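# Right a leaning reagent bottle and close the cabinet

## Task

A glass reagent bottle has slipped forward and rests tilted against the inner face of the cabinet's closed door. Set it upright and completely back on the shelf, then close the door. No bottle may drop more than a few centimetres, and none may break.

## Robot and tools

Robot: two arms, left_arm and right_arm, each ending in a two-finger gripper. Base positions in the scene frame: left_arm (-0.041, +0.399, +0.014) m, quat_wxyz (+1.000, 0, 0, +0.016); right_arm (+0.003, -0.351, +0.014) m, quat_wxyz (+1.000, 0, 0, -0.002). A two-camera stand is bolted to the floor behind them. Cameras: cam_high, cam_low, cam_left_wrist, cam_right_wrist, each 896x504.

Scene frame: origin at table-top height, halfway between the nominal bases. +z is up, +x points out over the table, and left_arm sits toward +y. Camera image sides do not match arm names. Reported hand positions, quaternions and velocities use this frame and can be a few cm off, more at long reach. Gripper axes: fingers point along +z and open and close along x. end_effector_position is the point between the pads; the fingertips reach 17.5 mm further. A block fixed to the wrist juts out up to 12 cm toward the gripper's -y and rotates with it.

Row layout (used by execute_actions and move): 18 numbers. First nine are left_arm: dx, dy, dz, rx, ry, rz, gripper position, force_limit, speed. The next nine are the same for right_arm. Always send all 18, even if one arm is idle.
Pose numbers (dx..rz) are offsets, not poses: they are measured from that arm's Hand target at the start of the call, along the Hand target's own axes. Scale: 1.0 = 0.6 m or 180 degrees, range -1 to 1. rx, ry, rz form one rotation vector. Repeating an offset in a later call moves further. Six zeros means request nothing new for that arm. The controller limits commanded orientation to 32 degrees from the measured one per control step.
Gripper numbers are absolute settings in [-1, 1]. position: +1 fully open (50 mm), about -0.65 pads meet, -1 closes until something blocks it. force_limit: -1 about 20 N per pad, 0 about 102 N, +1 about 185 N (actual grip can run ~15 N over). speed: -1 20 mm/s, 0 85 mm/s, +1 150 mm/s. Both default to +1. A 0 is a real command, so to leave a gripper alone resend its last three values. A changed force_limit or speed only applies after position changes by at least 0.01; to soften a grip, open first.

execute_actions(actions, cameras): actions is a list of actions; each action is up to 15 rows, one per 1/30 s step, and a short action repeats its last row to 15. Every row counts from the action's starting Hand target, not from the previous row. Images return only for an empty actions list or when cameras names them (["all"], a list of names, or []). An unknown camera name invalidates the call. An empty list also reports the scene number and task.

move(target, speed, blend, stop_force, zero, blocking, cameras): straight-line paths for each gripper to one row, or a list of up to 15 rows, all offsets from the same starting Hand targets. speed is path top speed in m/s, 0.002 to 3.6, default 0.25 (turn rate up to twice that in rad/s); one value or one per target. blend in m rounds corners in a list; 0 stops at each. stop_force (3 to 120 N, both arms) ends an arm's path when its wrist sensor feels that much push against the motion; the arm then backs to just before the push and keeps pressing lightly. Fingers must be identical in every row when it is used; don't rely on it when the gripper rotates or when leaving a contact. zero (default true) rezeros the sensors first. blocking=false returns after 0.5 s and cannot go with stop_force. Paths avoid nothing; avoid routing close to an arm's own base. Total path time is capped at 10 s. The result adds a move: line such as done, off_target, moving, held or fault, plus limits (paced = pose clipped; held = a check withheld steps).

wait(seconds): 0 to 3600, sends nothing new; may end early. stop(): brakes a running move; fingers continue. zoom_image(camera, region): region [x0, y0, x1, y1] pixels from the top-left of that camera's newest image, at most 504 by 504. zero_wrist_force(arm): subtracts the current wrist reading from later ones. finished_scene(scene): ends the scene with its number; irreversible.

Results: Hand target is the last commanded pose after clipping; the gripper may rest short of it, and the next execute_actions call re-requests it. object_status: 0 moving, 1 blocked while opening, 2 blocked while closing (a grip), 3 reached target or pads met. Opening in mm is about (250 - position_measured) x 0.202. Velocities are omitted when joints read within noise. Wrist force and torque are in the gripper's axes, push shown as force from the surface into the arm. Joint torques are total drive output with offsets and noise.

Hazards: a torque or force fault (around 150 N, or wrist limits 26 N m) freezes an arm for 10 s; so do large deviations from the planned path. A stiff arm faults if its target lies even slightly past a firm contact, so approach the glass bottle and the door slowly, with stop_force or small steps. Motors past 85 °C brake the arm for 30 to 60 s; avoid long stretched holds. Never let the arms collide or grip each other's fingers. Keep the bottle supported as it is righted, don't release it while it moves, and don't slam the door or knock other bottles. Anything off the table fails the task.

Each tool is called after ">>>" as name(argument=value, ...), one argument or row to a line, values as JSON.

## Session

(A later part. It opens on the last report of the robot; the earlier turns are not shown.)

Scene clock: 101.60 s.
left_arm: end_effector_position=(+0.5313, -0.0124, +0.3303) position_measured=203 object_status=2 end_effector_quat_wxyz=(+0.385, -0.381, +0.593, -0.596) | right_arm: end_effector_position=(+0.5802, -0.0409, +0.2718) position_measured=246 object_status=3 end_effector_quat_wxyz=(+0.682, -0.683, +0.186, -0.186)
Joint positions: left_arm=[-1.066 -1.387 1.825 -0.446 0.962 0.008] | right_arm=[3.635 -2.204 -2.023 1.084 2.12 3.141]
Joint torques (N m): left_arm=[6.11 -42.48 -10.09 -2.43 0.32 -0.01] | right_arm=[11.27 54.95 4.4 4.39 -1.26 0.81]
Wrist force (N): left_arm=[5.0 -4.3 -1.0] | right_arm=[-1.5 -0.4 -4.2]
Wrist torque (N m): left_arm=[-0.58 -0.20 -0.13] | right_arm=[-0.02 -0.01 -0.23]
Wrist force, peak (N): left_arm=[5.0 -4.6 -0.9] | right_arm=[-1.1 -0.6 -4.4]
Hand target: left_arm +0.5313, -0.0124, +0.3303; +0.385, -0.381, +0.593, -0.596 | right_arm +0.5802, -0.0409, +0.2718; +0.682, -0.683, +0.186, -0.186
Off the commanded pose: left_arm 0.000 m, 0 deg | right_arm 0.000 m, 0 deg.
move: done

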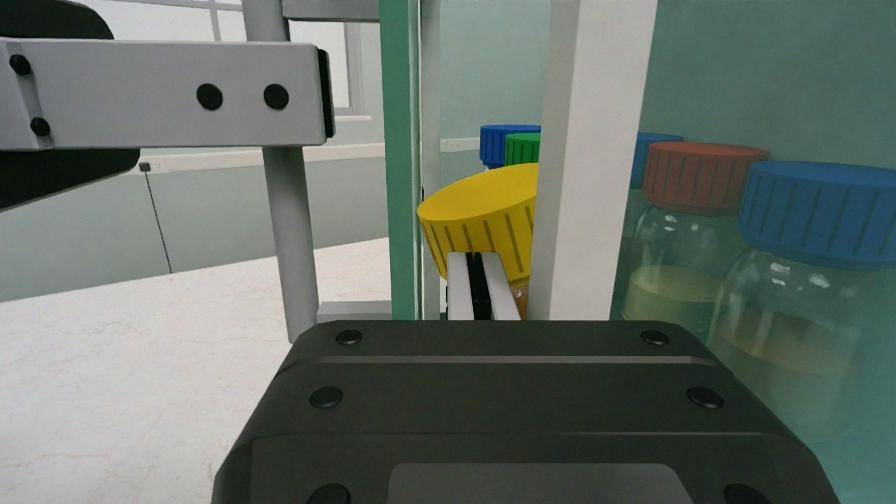

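>>> move(
  target=[
    [0,0,0,0,0,0,-1,-0.85,-0.5,0,0,-0.1417,0,0,0,-0.62,0,0],
    [0,0,0,0,0,0,-1,-0.85,-0.5,0.0065,0.083,-0.1375,-0.0524,-0.0524,0.498,-0.62,0,0],
    [-0.0036,0,-0.01667,0,0.0117,0,-1,-0.85,-0.5,0.0065,0.083,-0.1375,-0.0524,-0.0524,0.498,-0.62,0,0],
  ],
  speed=[0.12, 0.25, 0.05],
  cameras=["cam_high", "cam_left_wrist", "cam_right_wrist"],
)

Scene clock: 112.17 s.
left_arm: end_effector_position=(+0.5231, -0.0063, +0.3302) position_measured=203 object_status=2 end_effector_quat_wxyz=(+0.375, -0.370, +0.600, -0.602) | right_arm: end_effector_position=(+0.5418, -0.1140, +0.2221) position_measured=246 object_status=3 end_effector_quat_wxyz=(+0.573, -0.414, +0.574, +0.413)
Joint positions: left_arm=[-1.057 -1.417 1.861 -0.452 1.008 0.008] | right_arm=[3.422 -2.325 -2.005 1.187 2.543 4.711]
Joint torques (N m): left_arm=[9.44 -40.94 -7.85 -3.88 0.95 -1.73] | right_arm=[-11.48 28.6 20.71 3.79 1.3 1.34]
Wrist force (N): left_arm=[5.0 -6.4 -1.1] | right_arm=[0.9 -1.1 -2.8]
Wrist torque (N m): left_arm=[-0.63 -0.20 -0.13] | right_arm=[-0.11 -0.42 0.12]
Wrist force, peak (N): left_arm=[5.5 -6.5 -1.5] | right_arm=[-0.8 -0.5 -4.6]
Hand target: left_arm +0.5231, -0.0063, +0.3302; +0.374, -0.370, +0.600, -0.603 | right_arm +0.5418, -0.1140, +0.2221; +0.573, -0.414, +0.574, +0.413
Off the commanded pose: left_arm 0.000 m, 0 deg | right_arm 0.000 m, 0 deg.
move: done

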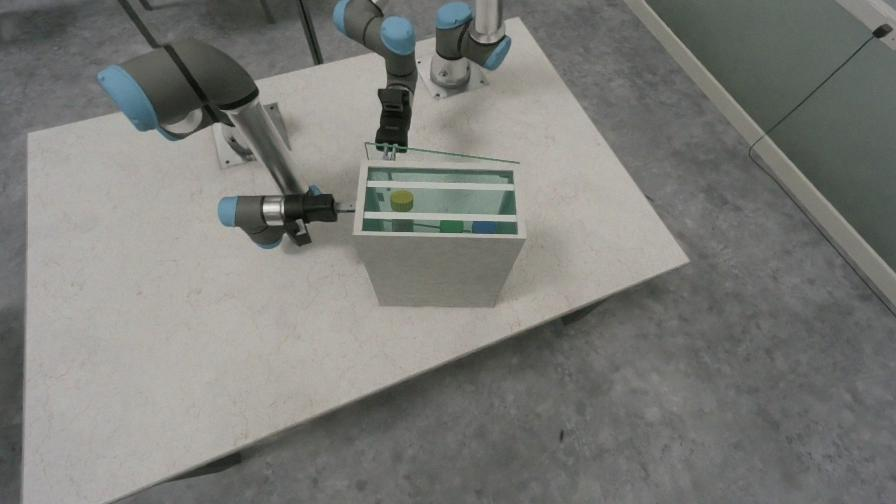

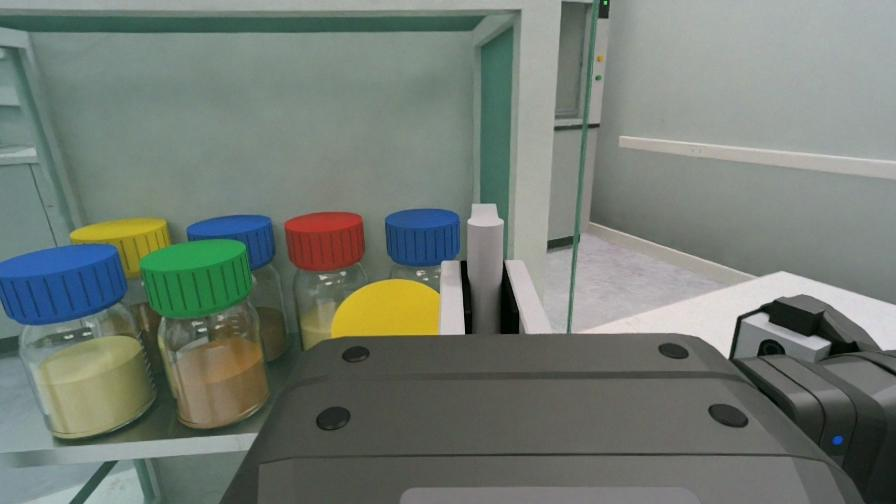

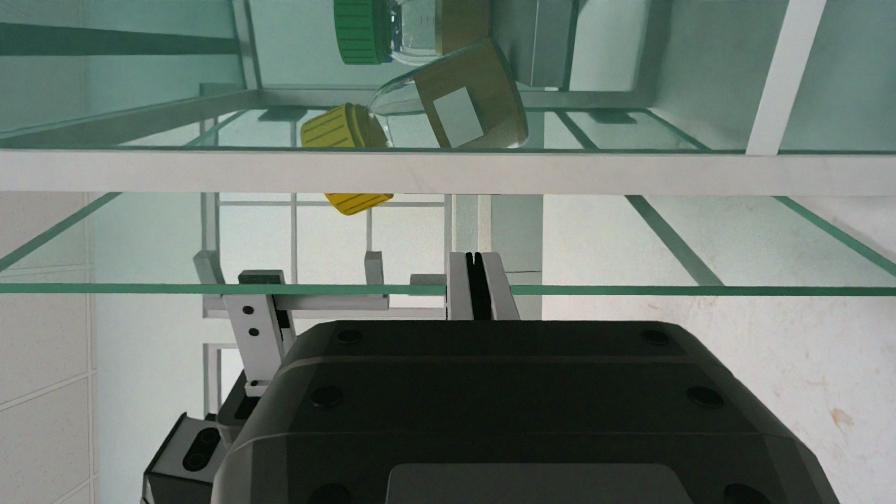

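>>> zoom_image(
  camera="cam_right_wrist",
  region=[280, 0, 640, 320],
)

Scaled by 1.400.

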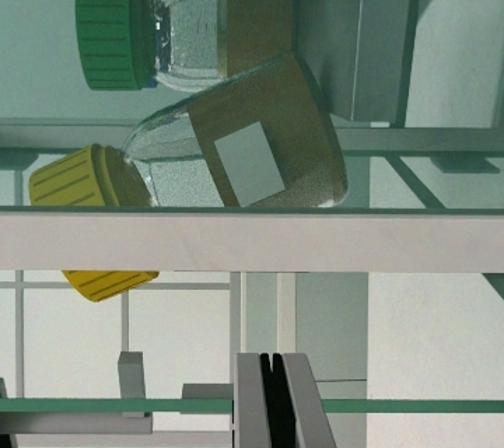

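>>> move(
  target=[0,0,0,0,0,0,-1,-0.85,-0.5,0,0,0.14,0,0,0,-0.62,0,0],
  speed=0.08,
  stop_force=6,
  cameras=["cam_right_wrist"],
)

>>> zoom_image(
  camera="cam_right_wrist",
  region=[200, 0, 600, 320],
)

Scene clock: 115.43 s.
left_arm: end_effector_position=(+0.5231, -0.0063, +0.3302) position_measured=203 object_status=2 end_effector_quat_wxyz=(+0.374, -0.370, +0.600, -0.603) | right_arm: end_effector_position=(+0.5683, -0.0343, +0.2220) position_measured=246 object_status=3 end_effector_quat_wxyz=(+0.573, -0.414, +0.574, +0.413)
Joint positions: left_arm=[-1.057 -1.417 1.861 -0.452 1.008 0.008] | right_arm=[3.567 -2.359 -1.908 1.124 2.398 4.711]
Joint torques (N m): left_arm=[9.97 -38.03 -12.1 -3.83 0.67 2.03] | right_arm=[15.88 31.71 21.32 -0.3 0.34 -0.03]
Wrist force (N): left_arm=[4.4 -6.7 -7.5] | right_arm=[1.1 -7.1 -6.0]
Wrist torque (N m): left_arm=[-0.64 -0.17 -0.13] | right_arm=[-0.03 -0.46 0.15]
Wrist force, peak (N): left_arm=[4.4 -6.8 -7.9] | right_arm=[1.4 -7.3 -5.9]
Hand target: left_arm +0.5231, -0.0063, +0.3302; +0.374, -0.370, +0.600, -0.603 | right_arm +0.5683, -0.0343, +0.2220; +0.573, -0.414, +0.574, +0.413
Off the commanded pose: left_arm 0.000 m, 0 deg | right_arm 0.000 m, 0 deg.
move: done

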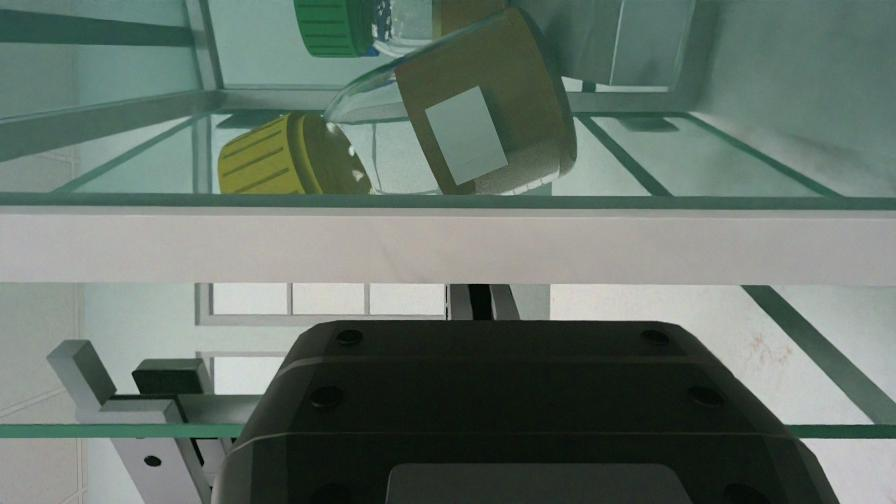

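Scaled by 1.260.

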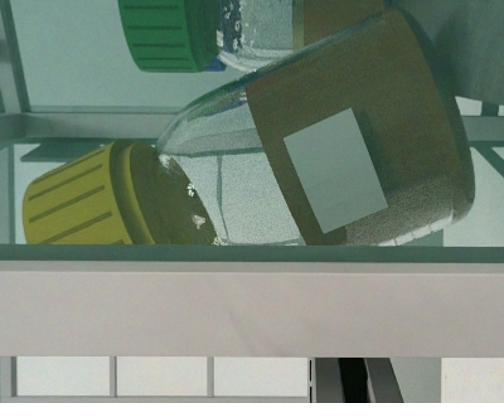

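>>> move(
  target=[0,0,0,0,0,0,-1,-0.85,-0.5,0,0,-0.0083,0,0,0,-0.62,0,0],
  speed=0.03,
)

Scene clock: 116.43 s.
left_arm: end_effector_position=(+0.5231, -0.0063, +0.3302) position_measured=203 object_status=2 end_effector_quat_wxyz=(+0.374, -0.370, +0.600, -0.603) | right_arm: end_effector_position=(+0.5668, -0.0389, +0.2220) position_measured=246 object_status=3 end_effector_quat_wxyz=(+0.573, -0.414, +0.574, +0.413)
Joint positions: left_arm=[-1.057 -1.417 1.861 -0.452 1.008 0.008] | right_arm=[3.559 -2.356 -1.915 1.128 2.406 4.711]
Joint torques (N m): left_arm=[9.25 -36.1 -15.53 -3.66 0.55 2.04] | right_arm=[-13.85 58.48 2.56 4.12 1.38 -0.45]
Wrist force (N): left_arm=[5.1 -6.7 -1.3] | right_arm=[1.5 -1.1 -2.8]
Wrist torque (N m): left_arm=[-0.65 -0.17 -0.13] | right_arm=[-0.12 -0.52 0.12]
Wrist force, peak (N): left_arm=[4.4 -6.7 -8.0] | right_arm=[1.2 -7.7 -5.8]
Hand target: left_arm +0.5231, -0.0063, +0.3302; +0.374, -0.370, +0.600, -0.603 | right_arm +0.5667, -0.0390, +0.2220; +0.573, -0.414, +0.574, +0.413
Off the commanded pose: left_arm 0.000 m, 0 deg | right_arm 0.000 m, 0 deg.
move: done

>>> move(
  target=[-0.0041,0,-0.01984,0,0.0139,0,-1,-0.85,-0.5,0,0.0092,0,0,0,0,-0.62,0,0],
  speed=0.04,
  cameras=["cam_right_wrist", "cam_left_wrist"],
)

>>> zoom_image(
  camera="cam_right_wrist",
  region=[200, 0, 600, 320],
)

Scene clock: 117.83 s.
left_arm: end_effector_position=(+0.5136, +0.0012, +0.3301) position_measured=203 object_status=2 end_effector_quat_wxyz=(+0.361, -0.357, +0.608, -0.610) | right_arm: end_effector_position=(+0.5615, -0.0373, +0.2220) position_measured=246 object_status=3 end_effector_quat_wxyz=(+0.573, -0.414, +0.574, +0.413)
Joint positions: left_arm=[-1.044 -1.451 1.9 -0.457 1.065 0.007] | right_arm=[3.567 -2.351 -1.93 1.138 2.398 4.711]
Joint torques (N m): left_arm=[6.96 -37.41 -9.07 -3.67 1.38 -2.12] | right_arm=[12.11 58.52 2.6 4.13 -1.21 0.13]
Wrist force (N): left_arm=[2.7 -7.9 -0.9] | right_arm=[1.3 -1.2 -2.7]
Wrist torque (N m): left_arm=[-0.65 -0.26 -0.13] | right_arm=[-0.12 -0.49 0.12]
Wrist force, peak (N): left_arm=[4.3 -7.8 -1.1] | right_arm=[1.3 -1.3 -3.1]
Hand target: left_arm +0.5135, +0.0012, +0.3301; +0.361, -0.357, +0.608, -0.610 | right_arm +0.5615, -0.0373, +0.2220; +0.573, -0.414, +0.574, +0.413
Off the commanded pose: left_arm 0.000 m, 0 deg | right_arm 0.000 m, 0 deg.
move: done
Images, in order (width x height): cam_left_wrist 896x504, cam_right_wrist 896x504.

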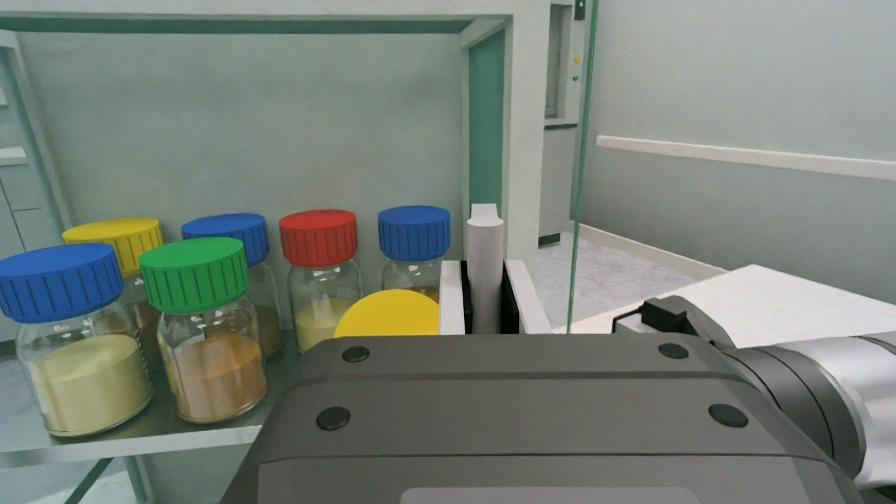

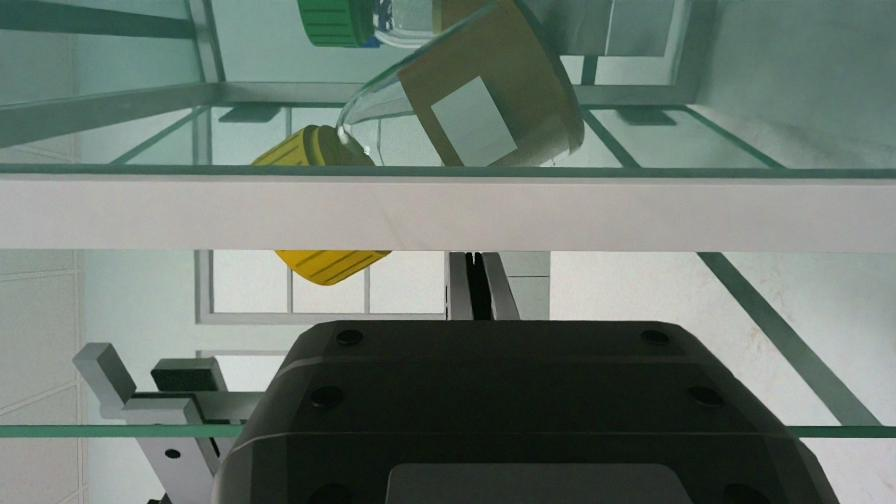

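Scaled by 1.260.

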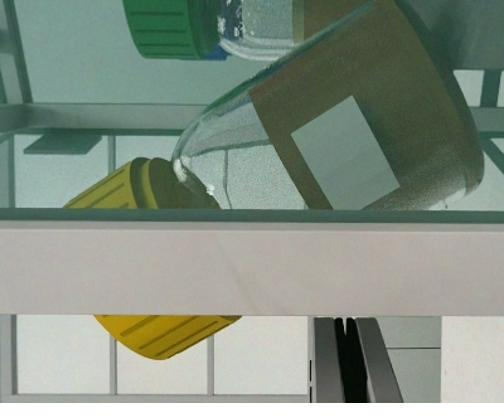

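>>> move(
  target=[-0.0044,0,-0.01985,0,0.0139,0,-1,-0.85,-0.5,0,0.0075,0,0,0,0,-0.62,0,0],
  speed=0.04,
  cameras=["cam_right_wrist"],
)

>>> zoom_image(
  camera="cam_right_wrist",
  region=[200, 0, 600, 320],
)

Scene clock: 121.90 s.
left_arm: end_effector_position=(+0.5044, +0.0092, +0.3301) position_measured=203 object_status=2 end_effector_quat_wxyz=(+0.348, -0.343, +0.616, -0.618) | right_arm: end_effector_position=(+0.5572, -0.0359, +0.2220) position_measured=246 object_status=3 end_effector_quat_wxyz=(+0.573, -0.414, +0.574, +0.413)
Joint positions: left_arm=[-1.027 -1.484 1.937 -0.461 1.125 0.007] | right_arm=[3.573 -2.346 -1.943 1.146 2.391 4.711]
Joint torques (N m): left_arm=[8.71 -34.85 -6.03 -3.35 0.74 -2.23] | right_arm=[11.11 58.32 2.39 4.14 -1.22 1.3]
Wrist force (N): left_arm=[4.6 -9.5 -1.6] | right_arm=[1.6 -1.2 -2.8]
Wrist torque (N m): left_arm=[-0.66 -0.19 -0.13] | right_arm=[-0.13 -0.53 0.12]
Wrist force, peak (N): left_arm=[4.8 -9.8 -1.8] | right_arm=[1.5 -1.2 -3.1]
Hand target: left_arm +0.5044, +0.0093, +0.3301; +0.348, -0.343, +0.616, -0.618 | right_arm +0.5572, -0.0359, +0.2220; +0.573, -0.414, +0.574, +0.413
Off the commanded pose: left_arm 0.000 m, 0 deg | right_arm 0.000 m, 0 deg.
move: done

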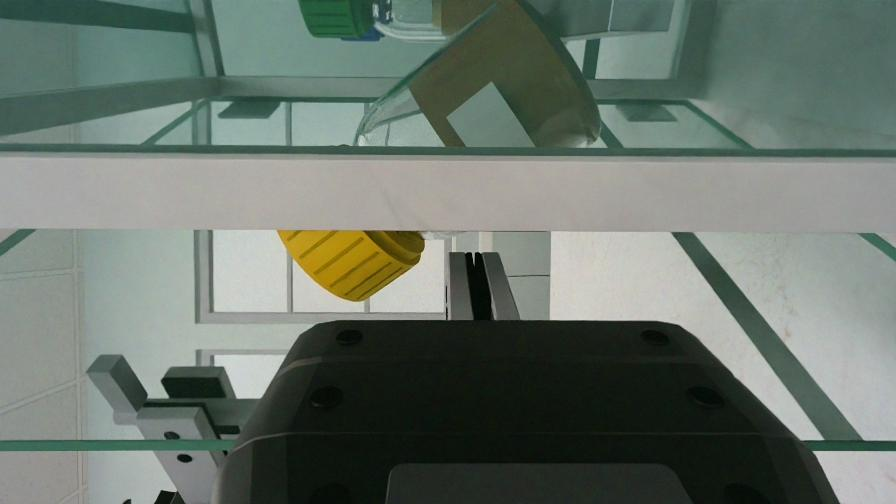

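Scaled by 1.260.

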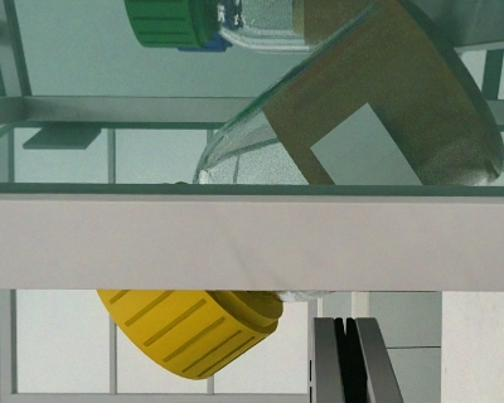

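>>> move(
  target=[
    [0,0,0,0,0,0,-1,-0.85,-0.5,0.0133,-0.0083,0,0,0,0,-0.62,0,0],
    [0,0,0,0,0,0,-1,-0.85,-0.5,0.0133,-0.0083,0.0167,0,0,0,-0.62,0,0],
  ],
  speed=0.04,
  stop_force=4,
  cameras=["cam_right_wrist"],
)

>>> zoom_image(
  camera="cam_right_wrist",
  region=[200, 0, 600, 320],
)

Scene clock: 126.70 s.
left_arm: end_effector_position=(+0.5044, +0.0093, +0.3301) position_measured=203 object_status=2 end_effector_quat_wxyz=(+0.348, -0.343, +0.616, -0.618) | right_arm: end_effector_position=(+0.5651, -0.0279, +0.2140) position_measured=246 object_status=3 end_effector_quat_wxyz=(+0.573, -0.414, +0.574, +0.413)
Joint positions: left_arm=[-1.027 -1.484 1.938 -0.461 1.125 0.007] | right_arm=[3.582 -2.374 -1.912 1.143 2.383 4.711]
Joint torques (N m): left_arm=[9.85 -35.64 -7.66 -3.28 0.73 -0.28] | right_arm=[11.48 31.73 21.54 -0.63 -1.24 1.35]
Wrist force (N): left_arm=[5.1 -9.6 -1.2] | right_arm=[1.4 -1.1 -2.7]
Wrist torque (N m): left_arm=[-0.68 -0.25 -0.14] | right_arm=[-0.12 -0.52 0.13]
Wrist force, peak (N): left_arm=[5.0 -9.9 -1.7] | right_arm=[1.6 -1.4 -3.5]
Hand target: left_arm +0.5044, +0.0093, +0.3301; +0.348, -0.343, +0.616, -0.618 | right_arm +0.5651, -0.0279, +0.2140; +0.573, -0.414, +0.574, +0.413
Off the commanded pose: left_arm 0.000 m, 0 deg | right_arm 0.000 m, 0 deg.
move: done

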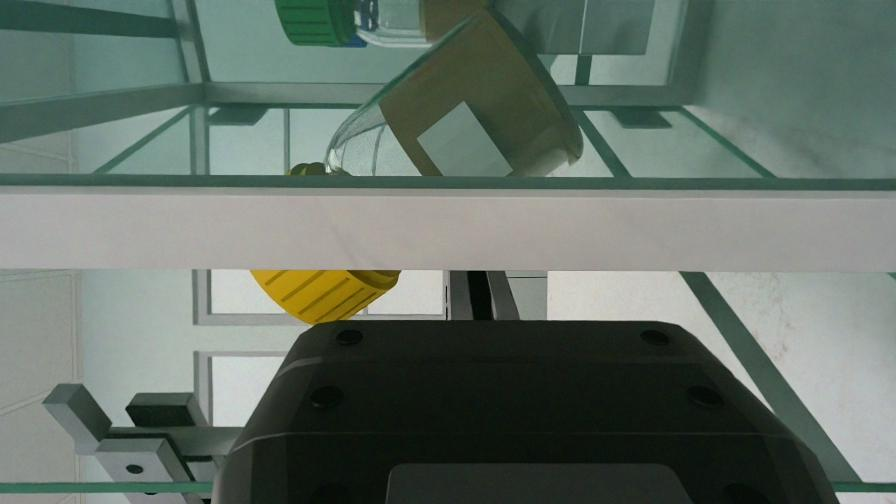

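Scaled by 1.260.

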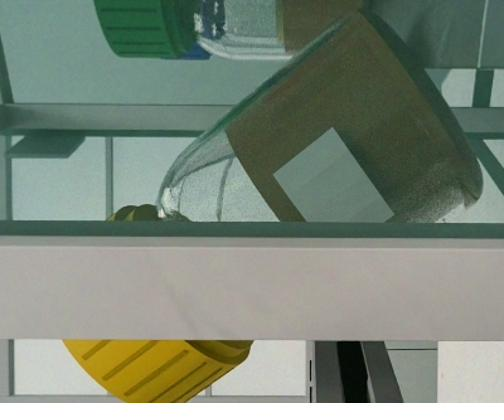

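>>> move(
  target=[0,0,0,0,0,0,-1,-0.85,-0.5,0,0,0.0225,0,0,0,-0.62,0,0],
  speed=0.03,
  stop_force=3,
  cameras=["cam_right_wrist", "cam_left_wrist"],
)

>>> zoom_image(
  camera="cam_right_wrist",
  region=[200, 0, 600, 340],
)

Scene clock: 128.70 s.
left_arm: end_effector_position=(+0.5044, +0.0093, +0.3301) position_measured=203 object_status=2 end_effector_quat_wxyz=(+0.348, -0.343, +0.616, -0.618) | right_arm: end_effector_position=(+0.5694, -0.0151, +0.2140) position_measured=246 object_status=3 end_effector_quat_wxyz=(+0.573, -0.414, +0.574, +0.413)
Joint positions: left_arm=[-1.027 -1.484 1.938 -0.461 1.125 0.007] | right_arm=[3.602 -2.381 -1.892 1.131 2.362 4.711]
Joint torques (N m): left_arm=[8.83 -35.73 -6.95 -3.12 0.75 0.9] | right_arm=[10.92 32.24 22.59 -0.58 -1.59 1.31]
Wrist force (N): left_arm=[5.4 -9.4 -1.0] | right_arm=[1.7 0.5 -3.6]
Wrist torque (N m): left_arm=[-0.67 -0.30 -0.13] | right_arm=[-0.17 -0.46 0.12]
Wrist force, peak (N): left_arm=[5.0 -9.8 -1.7] | right_arm=[1.7 -0.1 -4.0]
Hand target: left_arm +0.5044, +0.0093, +0.3301; +0.348, -0.343, +0.616, -0.618 | right_arm +0.5694, -0.0151, +0.2140; +0.573, -0.414, +0.574, +0.413
Off the commanded pose: left_arm 0.000 m, 0 deg | right_arm 0.000 m, 0 deg.
move: done
Images, in order (width x height): cam_left_wrist 896x504, cam_right_wrist 896x504.

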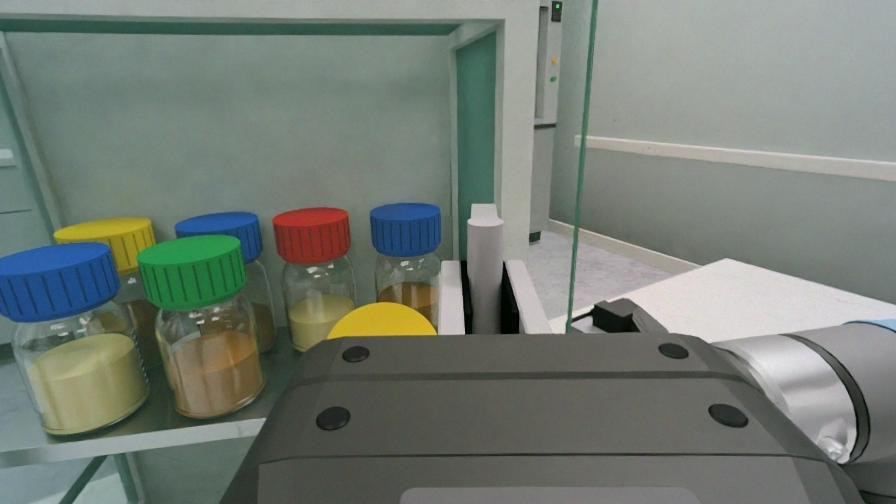

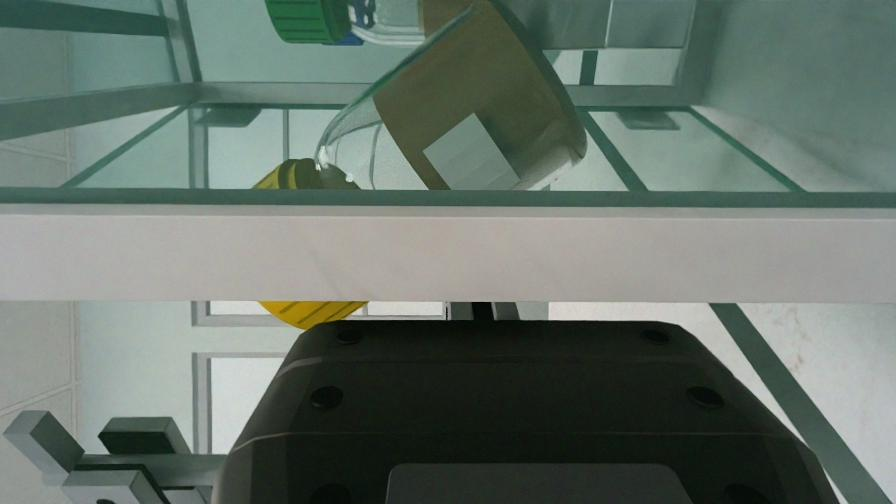

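Scaled by 1.260.

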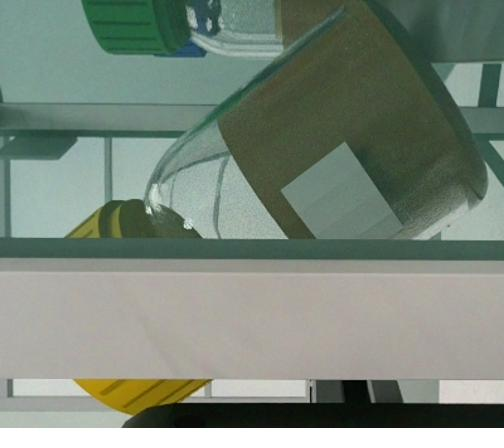

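>>> move(
  target=[0,0,0,0,0,0,-1,-0.85,-0.5,0,-0.01,0,0,0,0,-0.62,0,0],
  speed=0.03,
  stop_force=6,
  cameras=["cam_right_wrist"],
)

>>> zoom_image(
  camera="cam_right_wrist",
  region=[200, 0, 600, 340],
)

Scene clock: 131.87 s.
left_arm: end_effector_position=(+0.5044, +0.0093, +0.3301) position_measured=203 object_status=2 end_effector_quat_wxyz=(+0.348, -0.343, +0.616, -0.618) | right_arm: end_effector_position=(+0.5733, -0.0164, +0.2140) position_measured=246 object_status=3 end_effector_quat_wxyz=(+0.573, -0.414, +0.574, +0.413)
Joint positions: left_arm=[-1.027 -1.484 1.938 -0.461 1.125 0.007] | right_arm=[3.596 -2.385 -1.881 1.123 2.369 4.711]
Joint torques (N m): left_arm=[8.7 -35.18 -7.14 -2.47 0.76 2.03] | right_arm=[8.47 60.94 6.34 3.95 -0.33 -0.05]
Wrist force (N): left_arm=[4.9 -9.4 -1.2] | right_arm=[3.5 5.7 -3.2]
Wrist torque (N m): left_arm=[-0.66 -0.21 -0.14] | right_arm=[0.21 -0.58 0.31]
Wrist force, peak (N): left_arm=[5.2 -9.8 -1.3] | right_arm=[1.5 27.1 -9.4]
Hand target: left_arm +0.5044, +0.0093, +0.3301; +0.348, -0.343, +0.616, -0.618 | right_arm +0.5733, -0.0164, +0.2140; +0.573, -0.414, +0.574, +0.413 (not the last commanded pose)
Off the commanded pose: left_arm 0.000 m, 0 deg | right_arm 0.002 m, 0 deg.
move: contact (right_arm)

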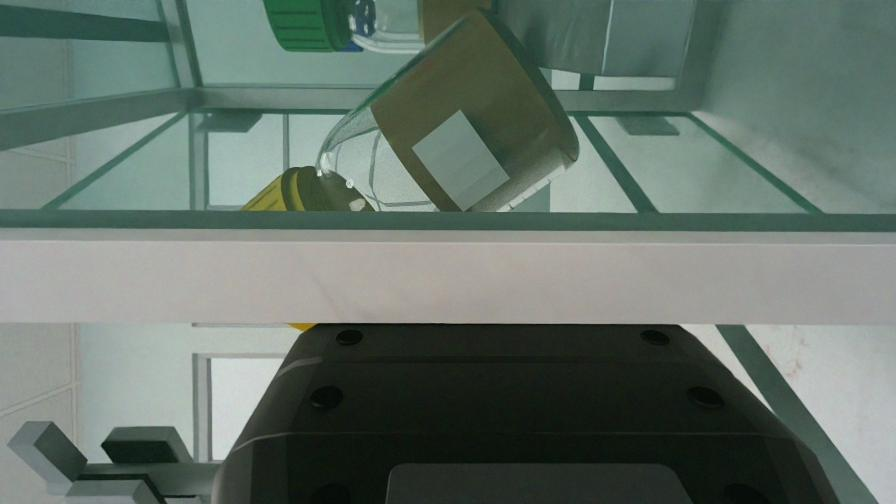

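Scaled by 1.260.

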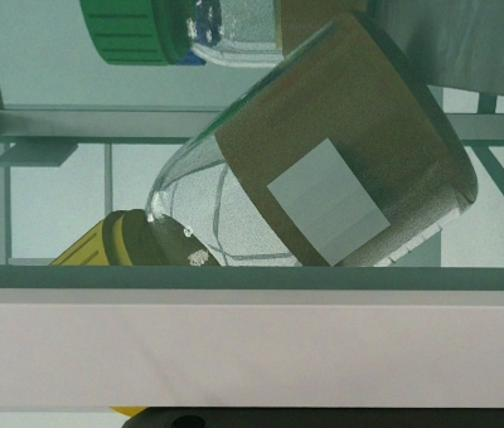

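>>> move(
  target=[
    [0,0,0,0,0,0,-1,-0.85,-0.5,0,0.0025,0,0,0,0,-0.62,0,0],
    [-0.0078,0,-0.0355,0,0.025,0,-1,-0.85,-0.5,0,0.0025,0,0,0,0,-0.62,0,0],
  ],
  speed=0.04,
  cameras=["cam_right_wrist", "cam_left_wrist"],
)

>>> zoom_image(
  camera="cam_right_wrist",
  region=[200, 0, 600, 340],
)

Scene clock: 134.53 s.
left_arm: end_effector_position=(+0.4887, +0.0244, +0.3299) position_measured=203 object_status=2 end_effector_quat_wxyz=(+0.324, -0.319, +0.629, -0.631) | right_arm: end_effector_position=(+0.5719, -0.0160, +0.2140) position_measured=246 object_status=3 end_effector_quat_wxyz=(+0.573, -0.414, +0.574, +0.413)
Joint positions: left_arm=[-0.989 -1.538 1.996 -0.464 1.241 0.007] | right_arm=[3.599 -2.384 -1.885 1.126 2.366 4.711]
Joint torques (N m): left_arm=[6.48 -31.51 -6.77 -2.84 2.24 -2.22] | right_arm=[11.71 60.53 3.93 4.15 -1.35 -0.98]
Wrist force (N): left_arm=[-0.2 -11.9 -0.7] | right_arm=[1.6 -0.6 -3.2]
Wrist torque (N m): left_arm=[-0.71 -0.31 -0.14] | right_arm=[-0.08 -0.49 0.13]
Wrist force, peak (N): left_arm=[8.1 -11.8 -1.6] | right_arm=[3.4 5.9 -3.2]
Hand target: left_arm +0.4886, +0.0244, +0.3300; +0.323, -0.319, +0.629, -0.631 | right_arm +0.5719, -0.0160, +0.2140; +0.573, -0.414, +0.574, +0.413
Off the commanded pose: left_arm 0.000 m, 0 deg | right_arm 0.000 m, 0 deg.
move: done
Images, in order (width x height): cam_left_wrist 896x504, cam_right_wrist 896x504.

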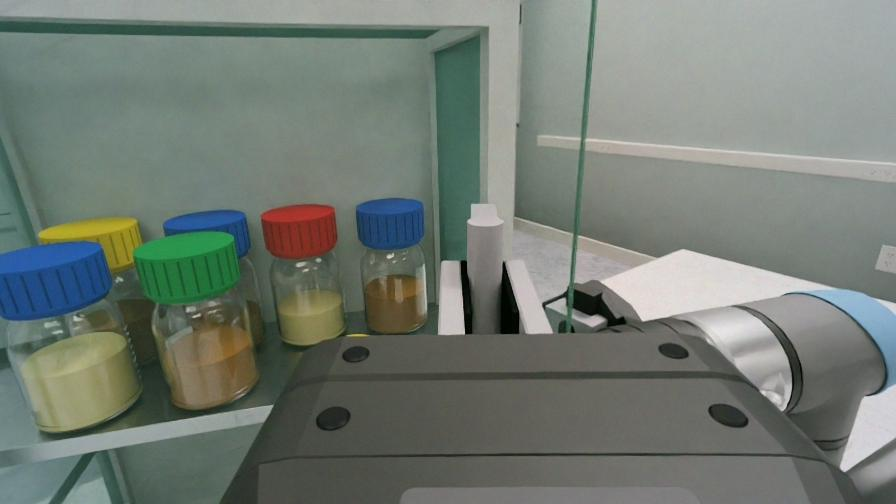

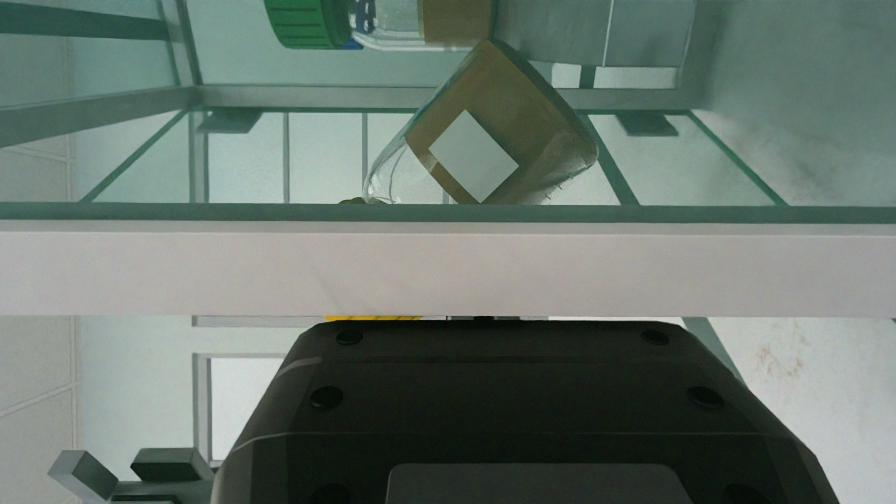

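Scaled by 1.260.

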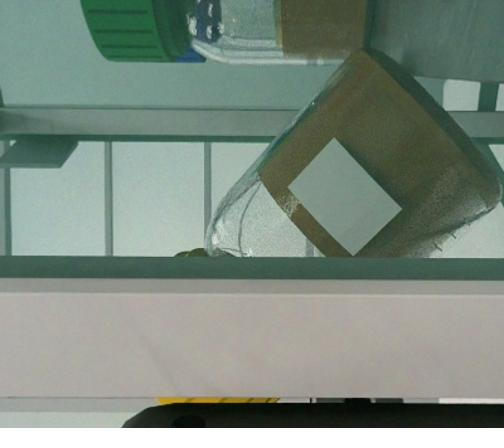

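>>> move(
  target=[0,0,0,0,0,0,-1,-0.85,-0.5,0,-0.0117,0.0038,0.0556,0,0,-0.62,0,0],
  speed=0.03,
  cameras=["cam_right_wrist"],
)

>>> zoom_image(
  camera="cam_right_wrist",
  region=[200, 0, 640, 340],
)

Scene clock: 139.60 s.
left_arm: end_effector_position=(+0.4886, +0.0244, +0.3300) position_measured=203 object_status=2 end_effector_quat_wxyz=(+0.323, -0.319, +0.629, -0.631) | right_arm: end_effector_position=(+0.5792, -0.0160, +0.2140) position_measured=246 object_status=3 end_effector_quat_wxyz=(+0.607, -0.362, +0.608, +0.362)
Joint positions: left_arm=[-0.989 -1.538 1.996 -0.464 1.242 0.007] | right_arm=[3.667 -2.353 -1.976 1.186 2.123 4.712]
Joint torques (N m): left_arm=[5.07 -31 -6.88 -2.91 2.29 -2.11] | right_arm=[12.73 57.56 4 4.26 -1.45 1.47]
Wrist force (N): left_arm=[-0.7 -12.0 -1.5] | right_arm=[1.3 0.1 -5.0]
Wrist torque (N m): left_arm=[-0.72 -0.30 -0.15] | right_arm=[-0.07 -0.50 0.12]
Wrist force, peak (N): left_arm=[-0.9 -12.3 -1.6] | right_arm=[1.4 0.3 -5.4]
Hand target: left_arm +0.4886, +0.0244, +0.3300; +0.323, -0.319, +0.629, -0.631 | right_arm +0.5792, -0.0160, +0.2140; +0.607, -0.362, +0.608, +0.362
Off the commanded pose: left_arm 0.000 m, 0 deg | right_arm 0.000 m, 0 deg.
move: done

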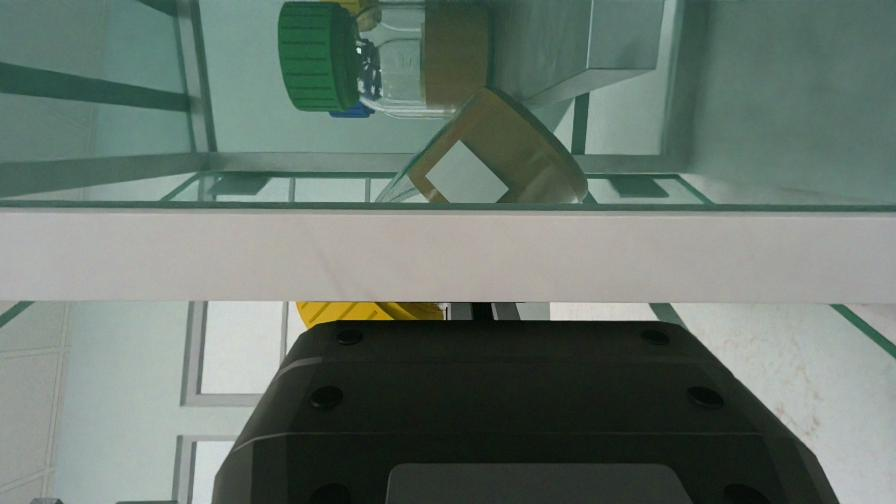

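Scaled by 1.145.

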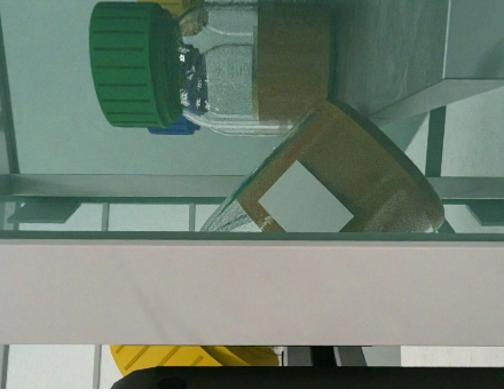

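>>> move(
  target=[0,0,0,0,0,0,-1,-0.85,-0.5,-0.0083,-0.0117,0.0018,0.0444,0,0,-0.62,0,0],
  speed=0.03,
  cameras=["cam_right_wrist", "cam_left_wrist"],
)

>>> zoom_image(
  camera="cam_right_wrist",
  region=[200, 0, 640, 340],
)

Scene clock: 144.13 s.
left_arm: end_effector_position=(+0.4886, +0.0244, +0.3300) position_measured=203 object_status=2 end_effector_quat_wxyz=(+0.323, -0.319, +0.629, -0.631) | right_arm: end_effector_position=(+0.5859, -0.0184, +0.2190) position_measured=246 object_status=3 end_effector_quat_wxyz=(+0.631, -0.319, +0.631, +0.319)
Joint positions: left_arm=[-0.989 -1.538 1.996 -0.464 1.242 0.007] | right_arm=[3.729 -2.322 -2.035 1.215 1.922 4.712]
Joint torques (N m): left_arm=[5.15 -29.41 -8.27 -2.99 2.2 -1.98] | right_arm=[11.66 56.83 2.8 4.71 -1.23 1.53]
Wrist force (N): left_arm=[-0.8 -11.9 -1.0] | right_arm=[1.3 -0.4 -4.4]
Wrist torque (N m): left_arm=[-0.71 -0.28 -0.14] | right_arm=[-0.12 -0.47 0.10]
Wrist force, peak (N): left_arm=[-0.9 -12.4 -1.5] | right_arm=[1.4 0.5 -5.1]
Hand target: left_arm +0.4886, +0.0244, +0.3300; +0.323, -0.319, +0.629, -0.631 | right_arm +0.5859, -0.0184, +0.2190; +0.631, -0.319, +0.631, +0.318
Off the commanded pose: left_arm 0.000 m, 0 deg | right_arm 0.000 m, 0 deg.
move: done
Images, in order (width x height): cam_left_wrist 896x504, cam_right_wrist 896x504.

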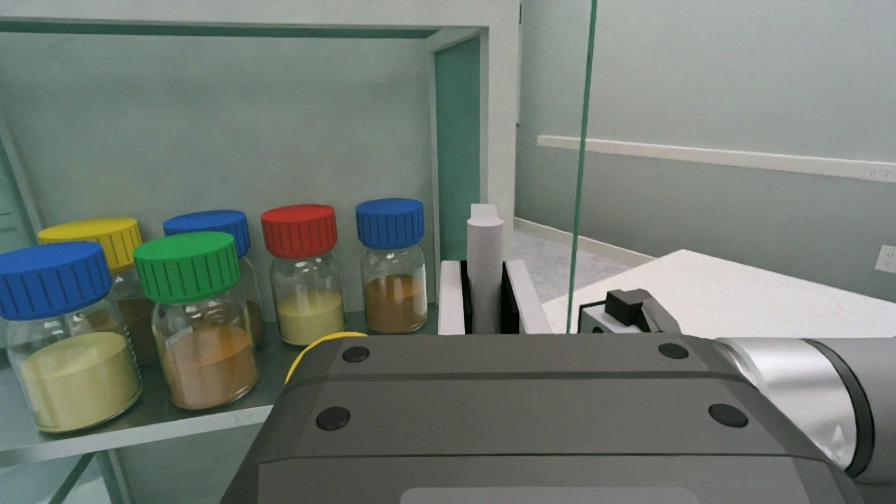

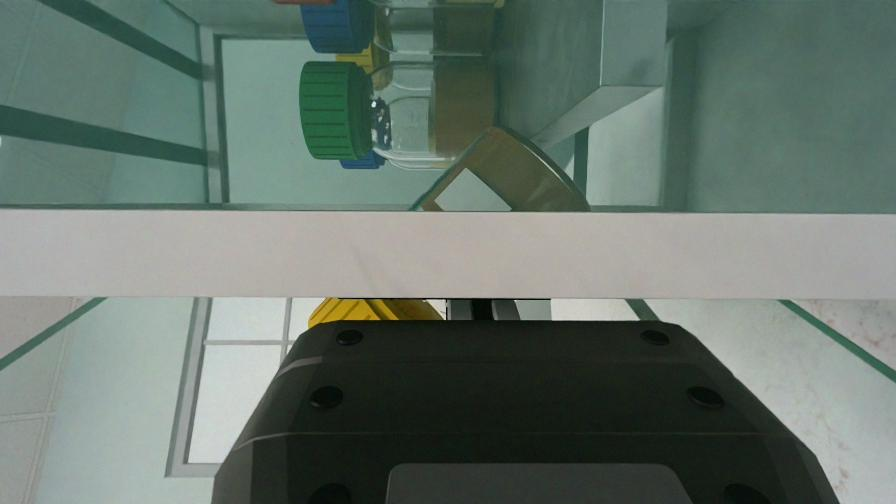

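Scaled by 1.145.

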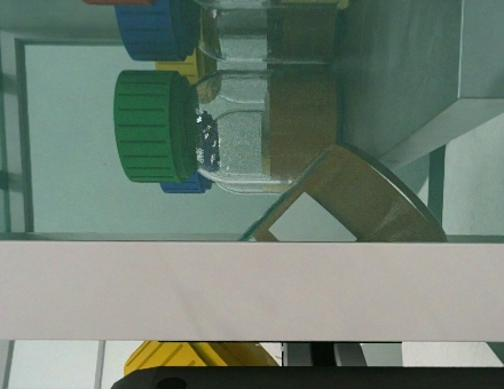

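>>> execute_actions(
  actions=[],
  cameras=["cam_left_wrist","cam_right_wrist"],
)

Scene clock: 145.27 s.
left_arm: end_effector_position=(+0.4886, +0.0244, +0.3300) position_measured=203 object_status=2 end_effector_quat_wxyz=(+0.323, -0.319, +0.629, -0.631) | right_arm: end_effector_position=(+0.5859, -0.0184, +0.2190) position_measured=246 object_status=3 end_effector_quat_wxyz=(+0.631, -0.319, +0.631, +0.318)
Joint positions: left_arm=[-0.989 -1.538 1.996 -0.464 1.242 0.007] | right_arm=[3.729 -2.322 -2.035 1.215 1.922 4.712]
Joint velocities: within noise
Joint torques (N m): left_arm=[4.52 -29.85 -7.69 -3.07 2.1 -1.92] | right_arm=[11.15 56.51 2.18 4.65 -1.33 1.37]
Motor temperatures (°C): left_arm=[28 28 26 35 34 32] | right_arm=[24 28 27 32 32 32]
Wrist force (N): left_arm=[-0.8 -11.9 -1.0] | right_arm=[1.5 -0.1 -4.3]
Wrist torque (N m): left_arm=[-0.72 -0.28 -0.14] | right_arm=[-0.08 -0.49 0.11]
Wrist force, peak (N): left_arm=[-0.9 -12.2 -1.1] | right_arm=[1.3 -0.4 -4.6]
Hand target: left_arm +0.4886, +0.0244, +0.3300; +0.323, -0.319, +0.629, -0.631 | right_arm +0.5859, -0.0184, +0.2190; +0.631, -0.319, +0.631, +0.318
Tool commands: left_gripper/position=-1.0 left_gripper/force_limit=-0.85 left_gripper/speed=-0.5 right_gripper/position=-0.62 right_gripper/force_limit=+0.0 right_gripper/speed=+0.0
Off the commanded pose: left_arm 0.000 m, 0 deg | right_arm 0.000 m, 0 deg.
Images, in order (width x height): cam_left_wrist 896x504, cam_right_wrist 896x504.

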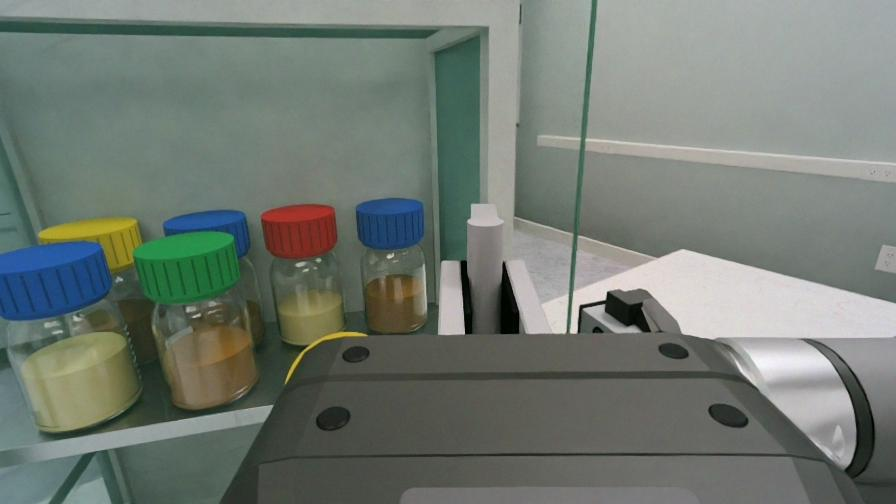

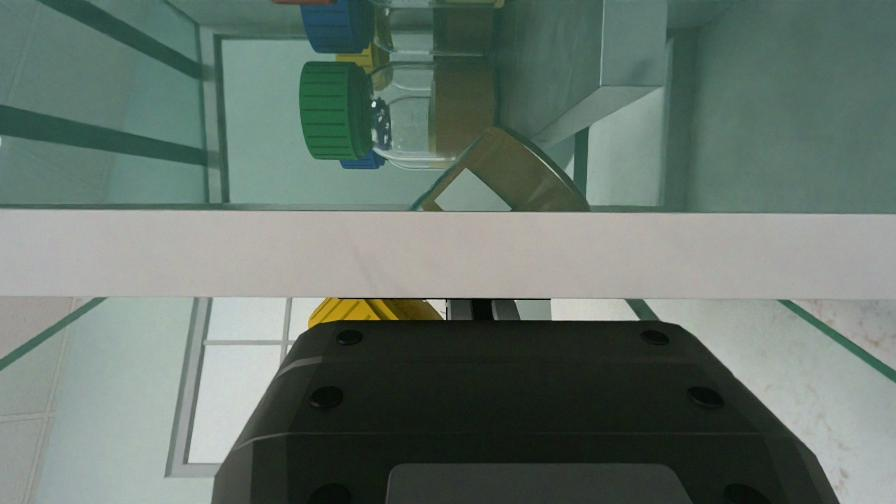

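>>> zoom_image(
  camera="cam_right_wrist",
  region=[290, 60, 710, 340],
)

>>> zoom_image(
  camera="cam_left_wrist",
  region=[220, 220, 560, 430],
)

Scaled by 1.200.

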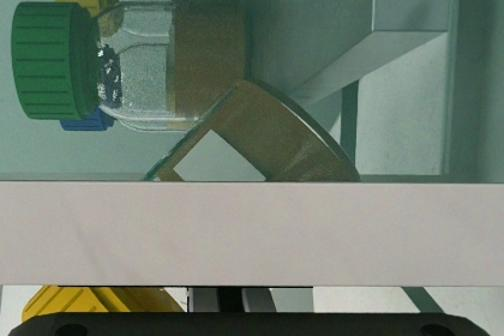

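Scaled by 1.482.

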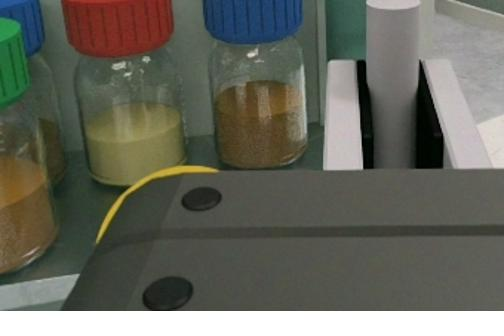

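>>> zoom_image(
  camera="cam_right_wrist",
  region=[470, 0, 710, 220],
)

Scaled by 2.100.

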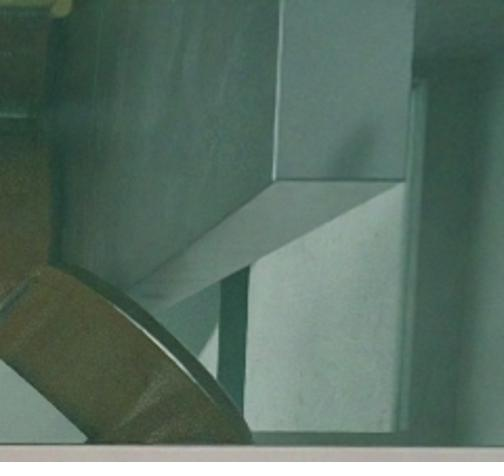

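>>> move(
  target=[
    [0,0,0,0,0,0,-1,-0.85,-0.5,0.01167,0.01065,-0.05105,-0.0556,0,0,-0.62,0,0],
    [0,0,0,0,0,0,-1,-0.85,-0.5,0.055,0.02045,-0.05862,-0.1,0,0,-0.62,0,0],
  ],
  speed=0.05,
  blend=[0.005,0],
  cameras=["cam_left_wrist","cam_right_wrist"],
)

Scene clock: 157.07 s.
left_arm: end_effector_position=(+0.4886, +0.0244, +0.3300) position_measured=203 object_status=2 end_effector_quat_wxyz=(+0.323, -0.319, +0.629, -0.631) | right_arm: end_effector_position=(+0.5552, -0.0394, +0.1861) position_measured=246 object_status=3 end_effector_quat_wxyz=(+0.573, -0.414, +0.574, +0.413)
Joint positions: left_arm=[-0.989 -1.538 1.996 -0.464 1.242 0.007] | right_arm=[3.568 -2.428 -1.934 1.219 2.396 4.711]
Joint torques (N m): left_arm=[4.36 -28.01 -9.66 -2.97 1.86 -1.45] | right_arm=[-11.42 30.9 18.94 -0.59 1.39 0.19]
Wrist force (N): left_arm=[-0.8 -11.8 -1.4] | right_arm=[1.7 -0.5 -2.8]
Wrist torque (N m): left_arm=[-0.71 -0.27 -0.14] | right_arm=[-0.01 -0.55 0.15]
Wrist force, peak (N): left_arm=[-0.8 -12.3 -1.3] | right_arm=[1.3 -0.2 -4.6]
Hand target: left_arm +0.4886, +0.0244, +0.3300; +0.323, -0.319, +0.629, -0.631 | right_arm +0.5552, -0.0394, +0.1860; +0.573, -0.414, +0.574, +0.413
Off the commanded pose: left_arm 0.000 m, 0 deg | right_arm 0.000 m, 0 deg.
move: done

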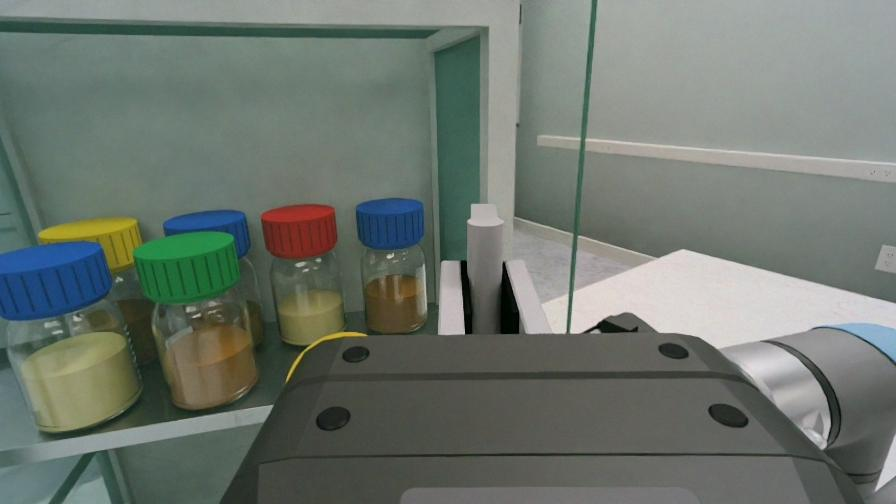

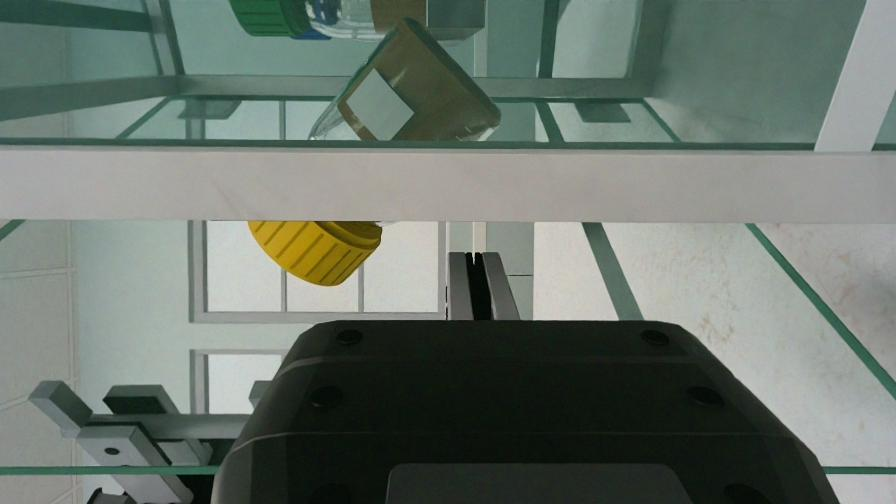

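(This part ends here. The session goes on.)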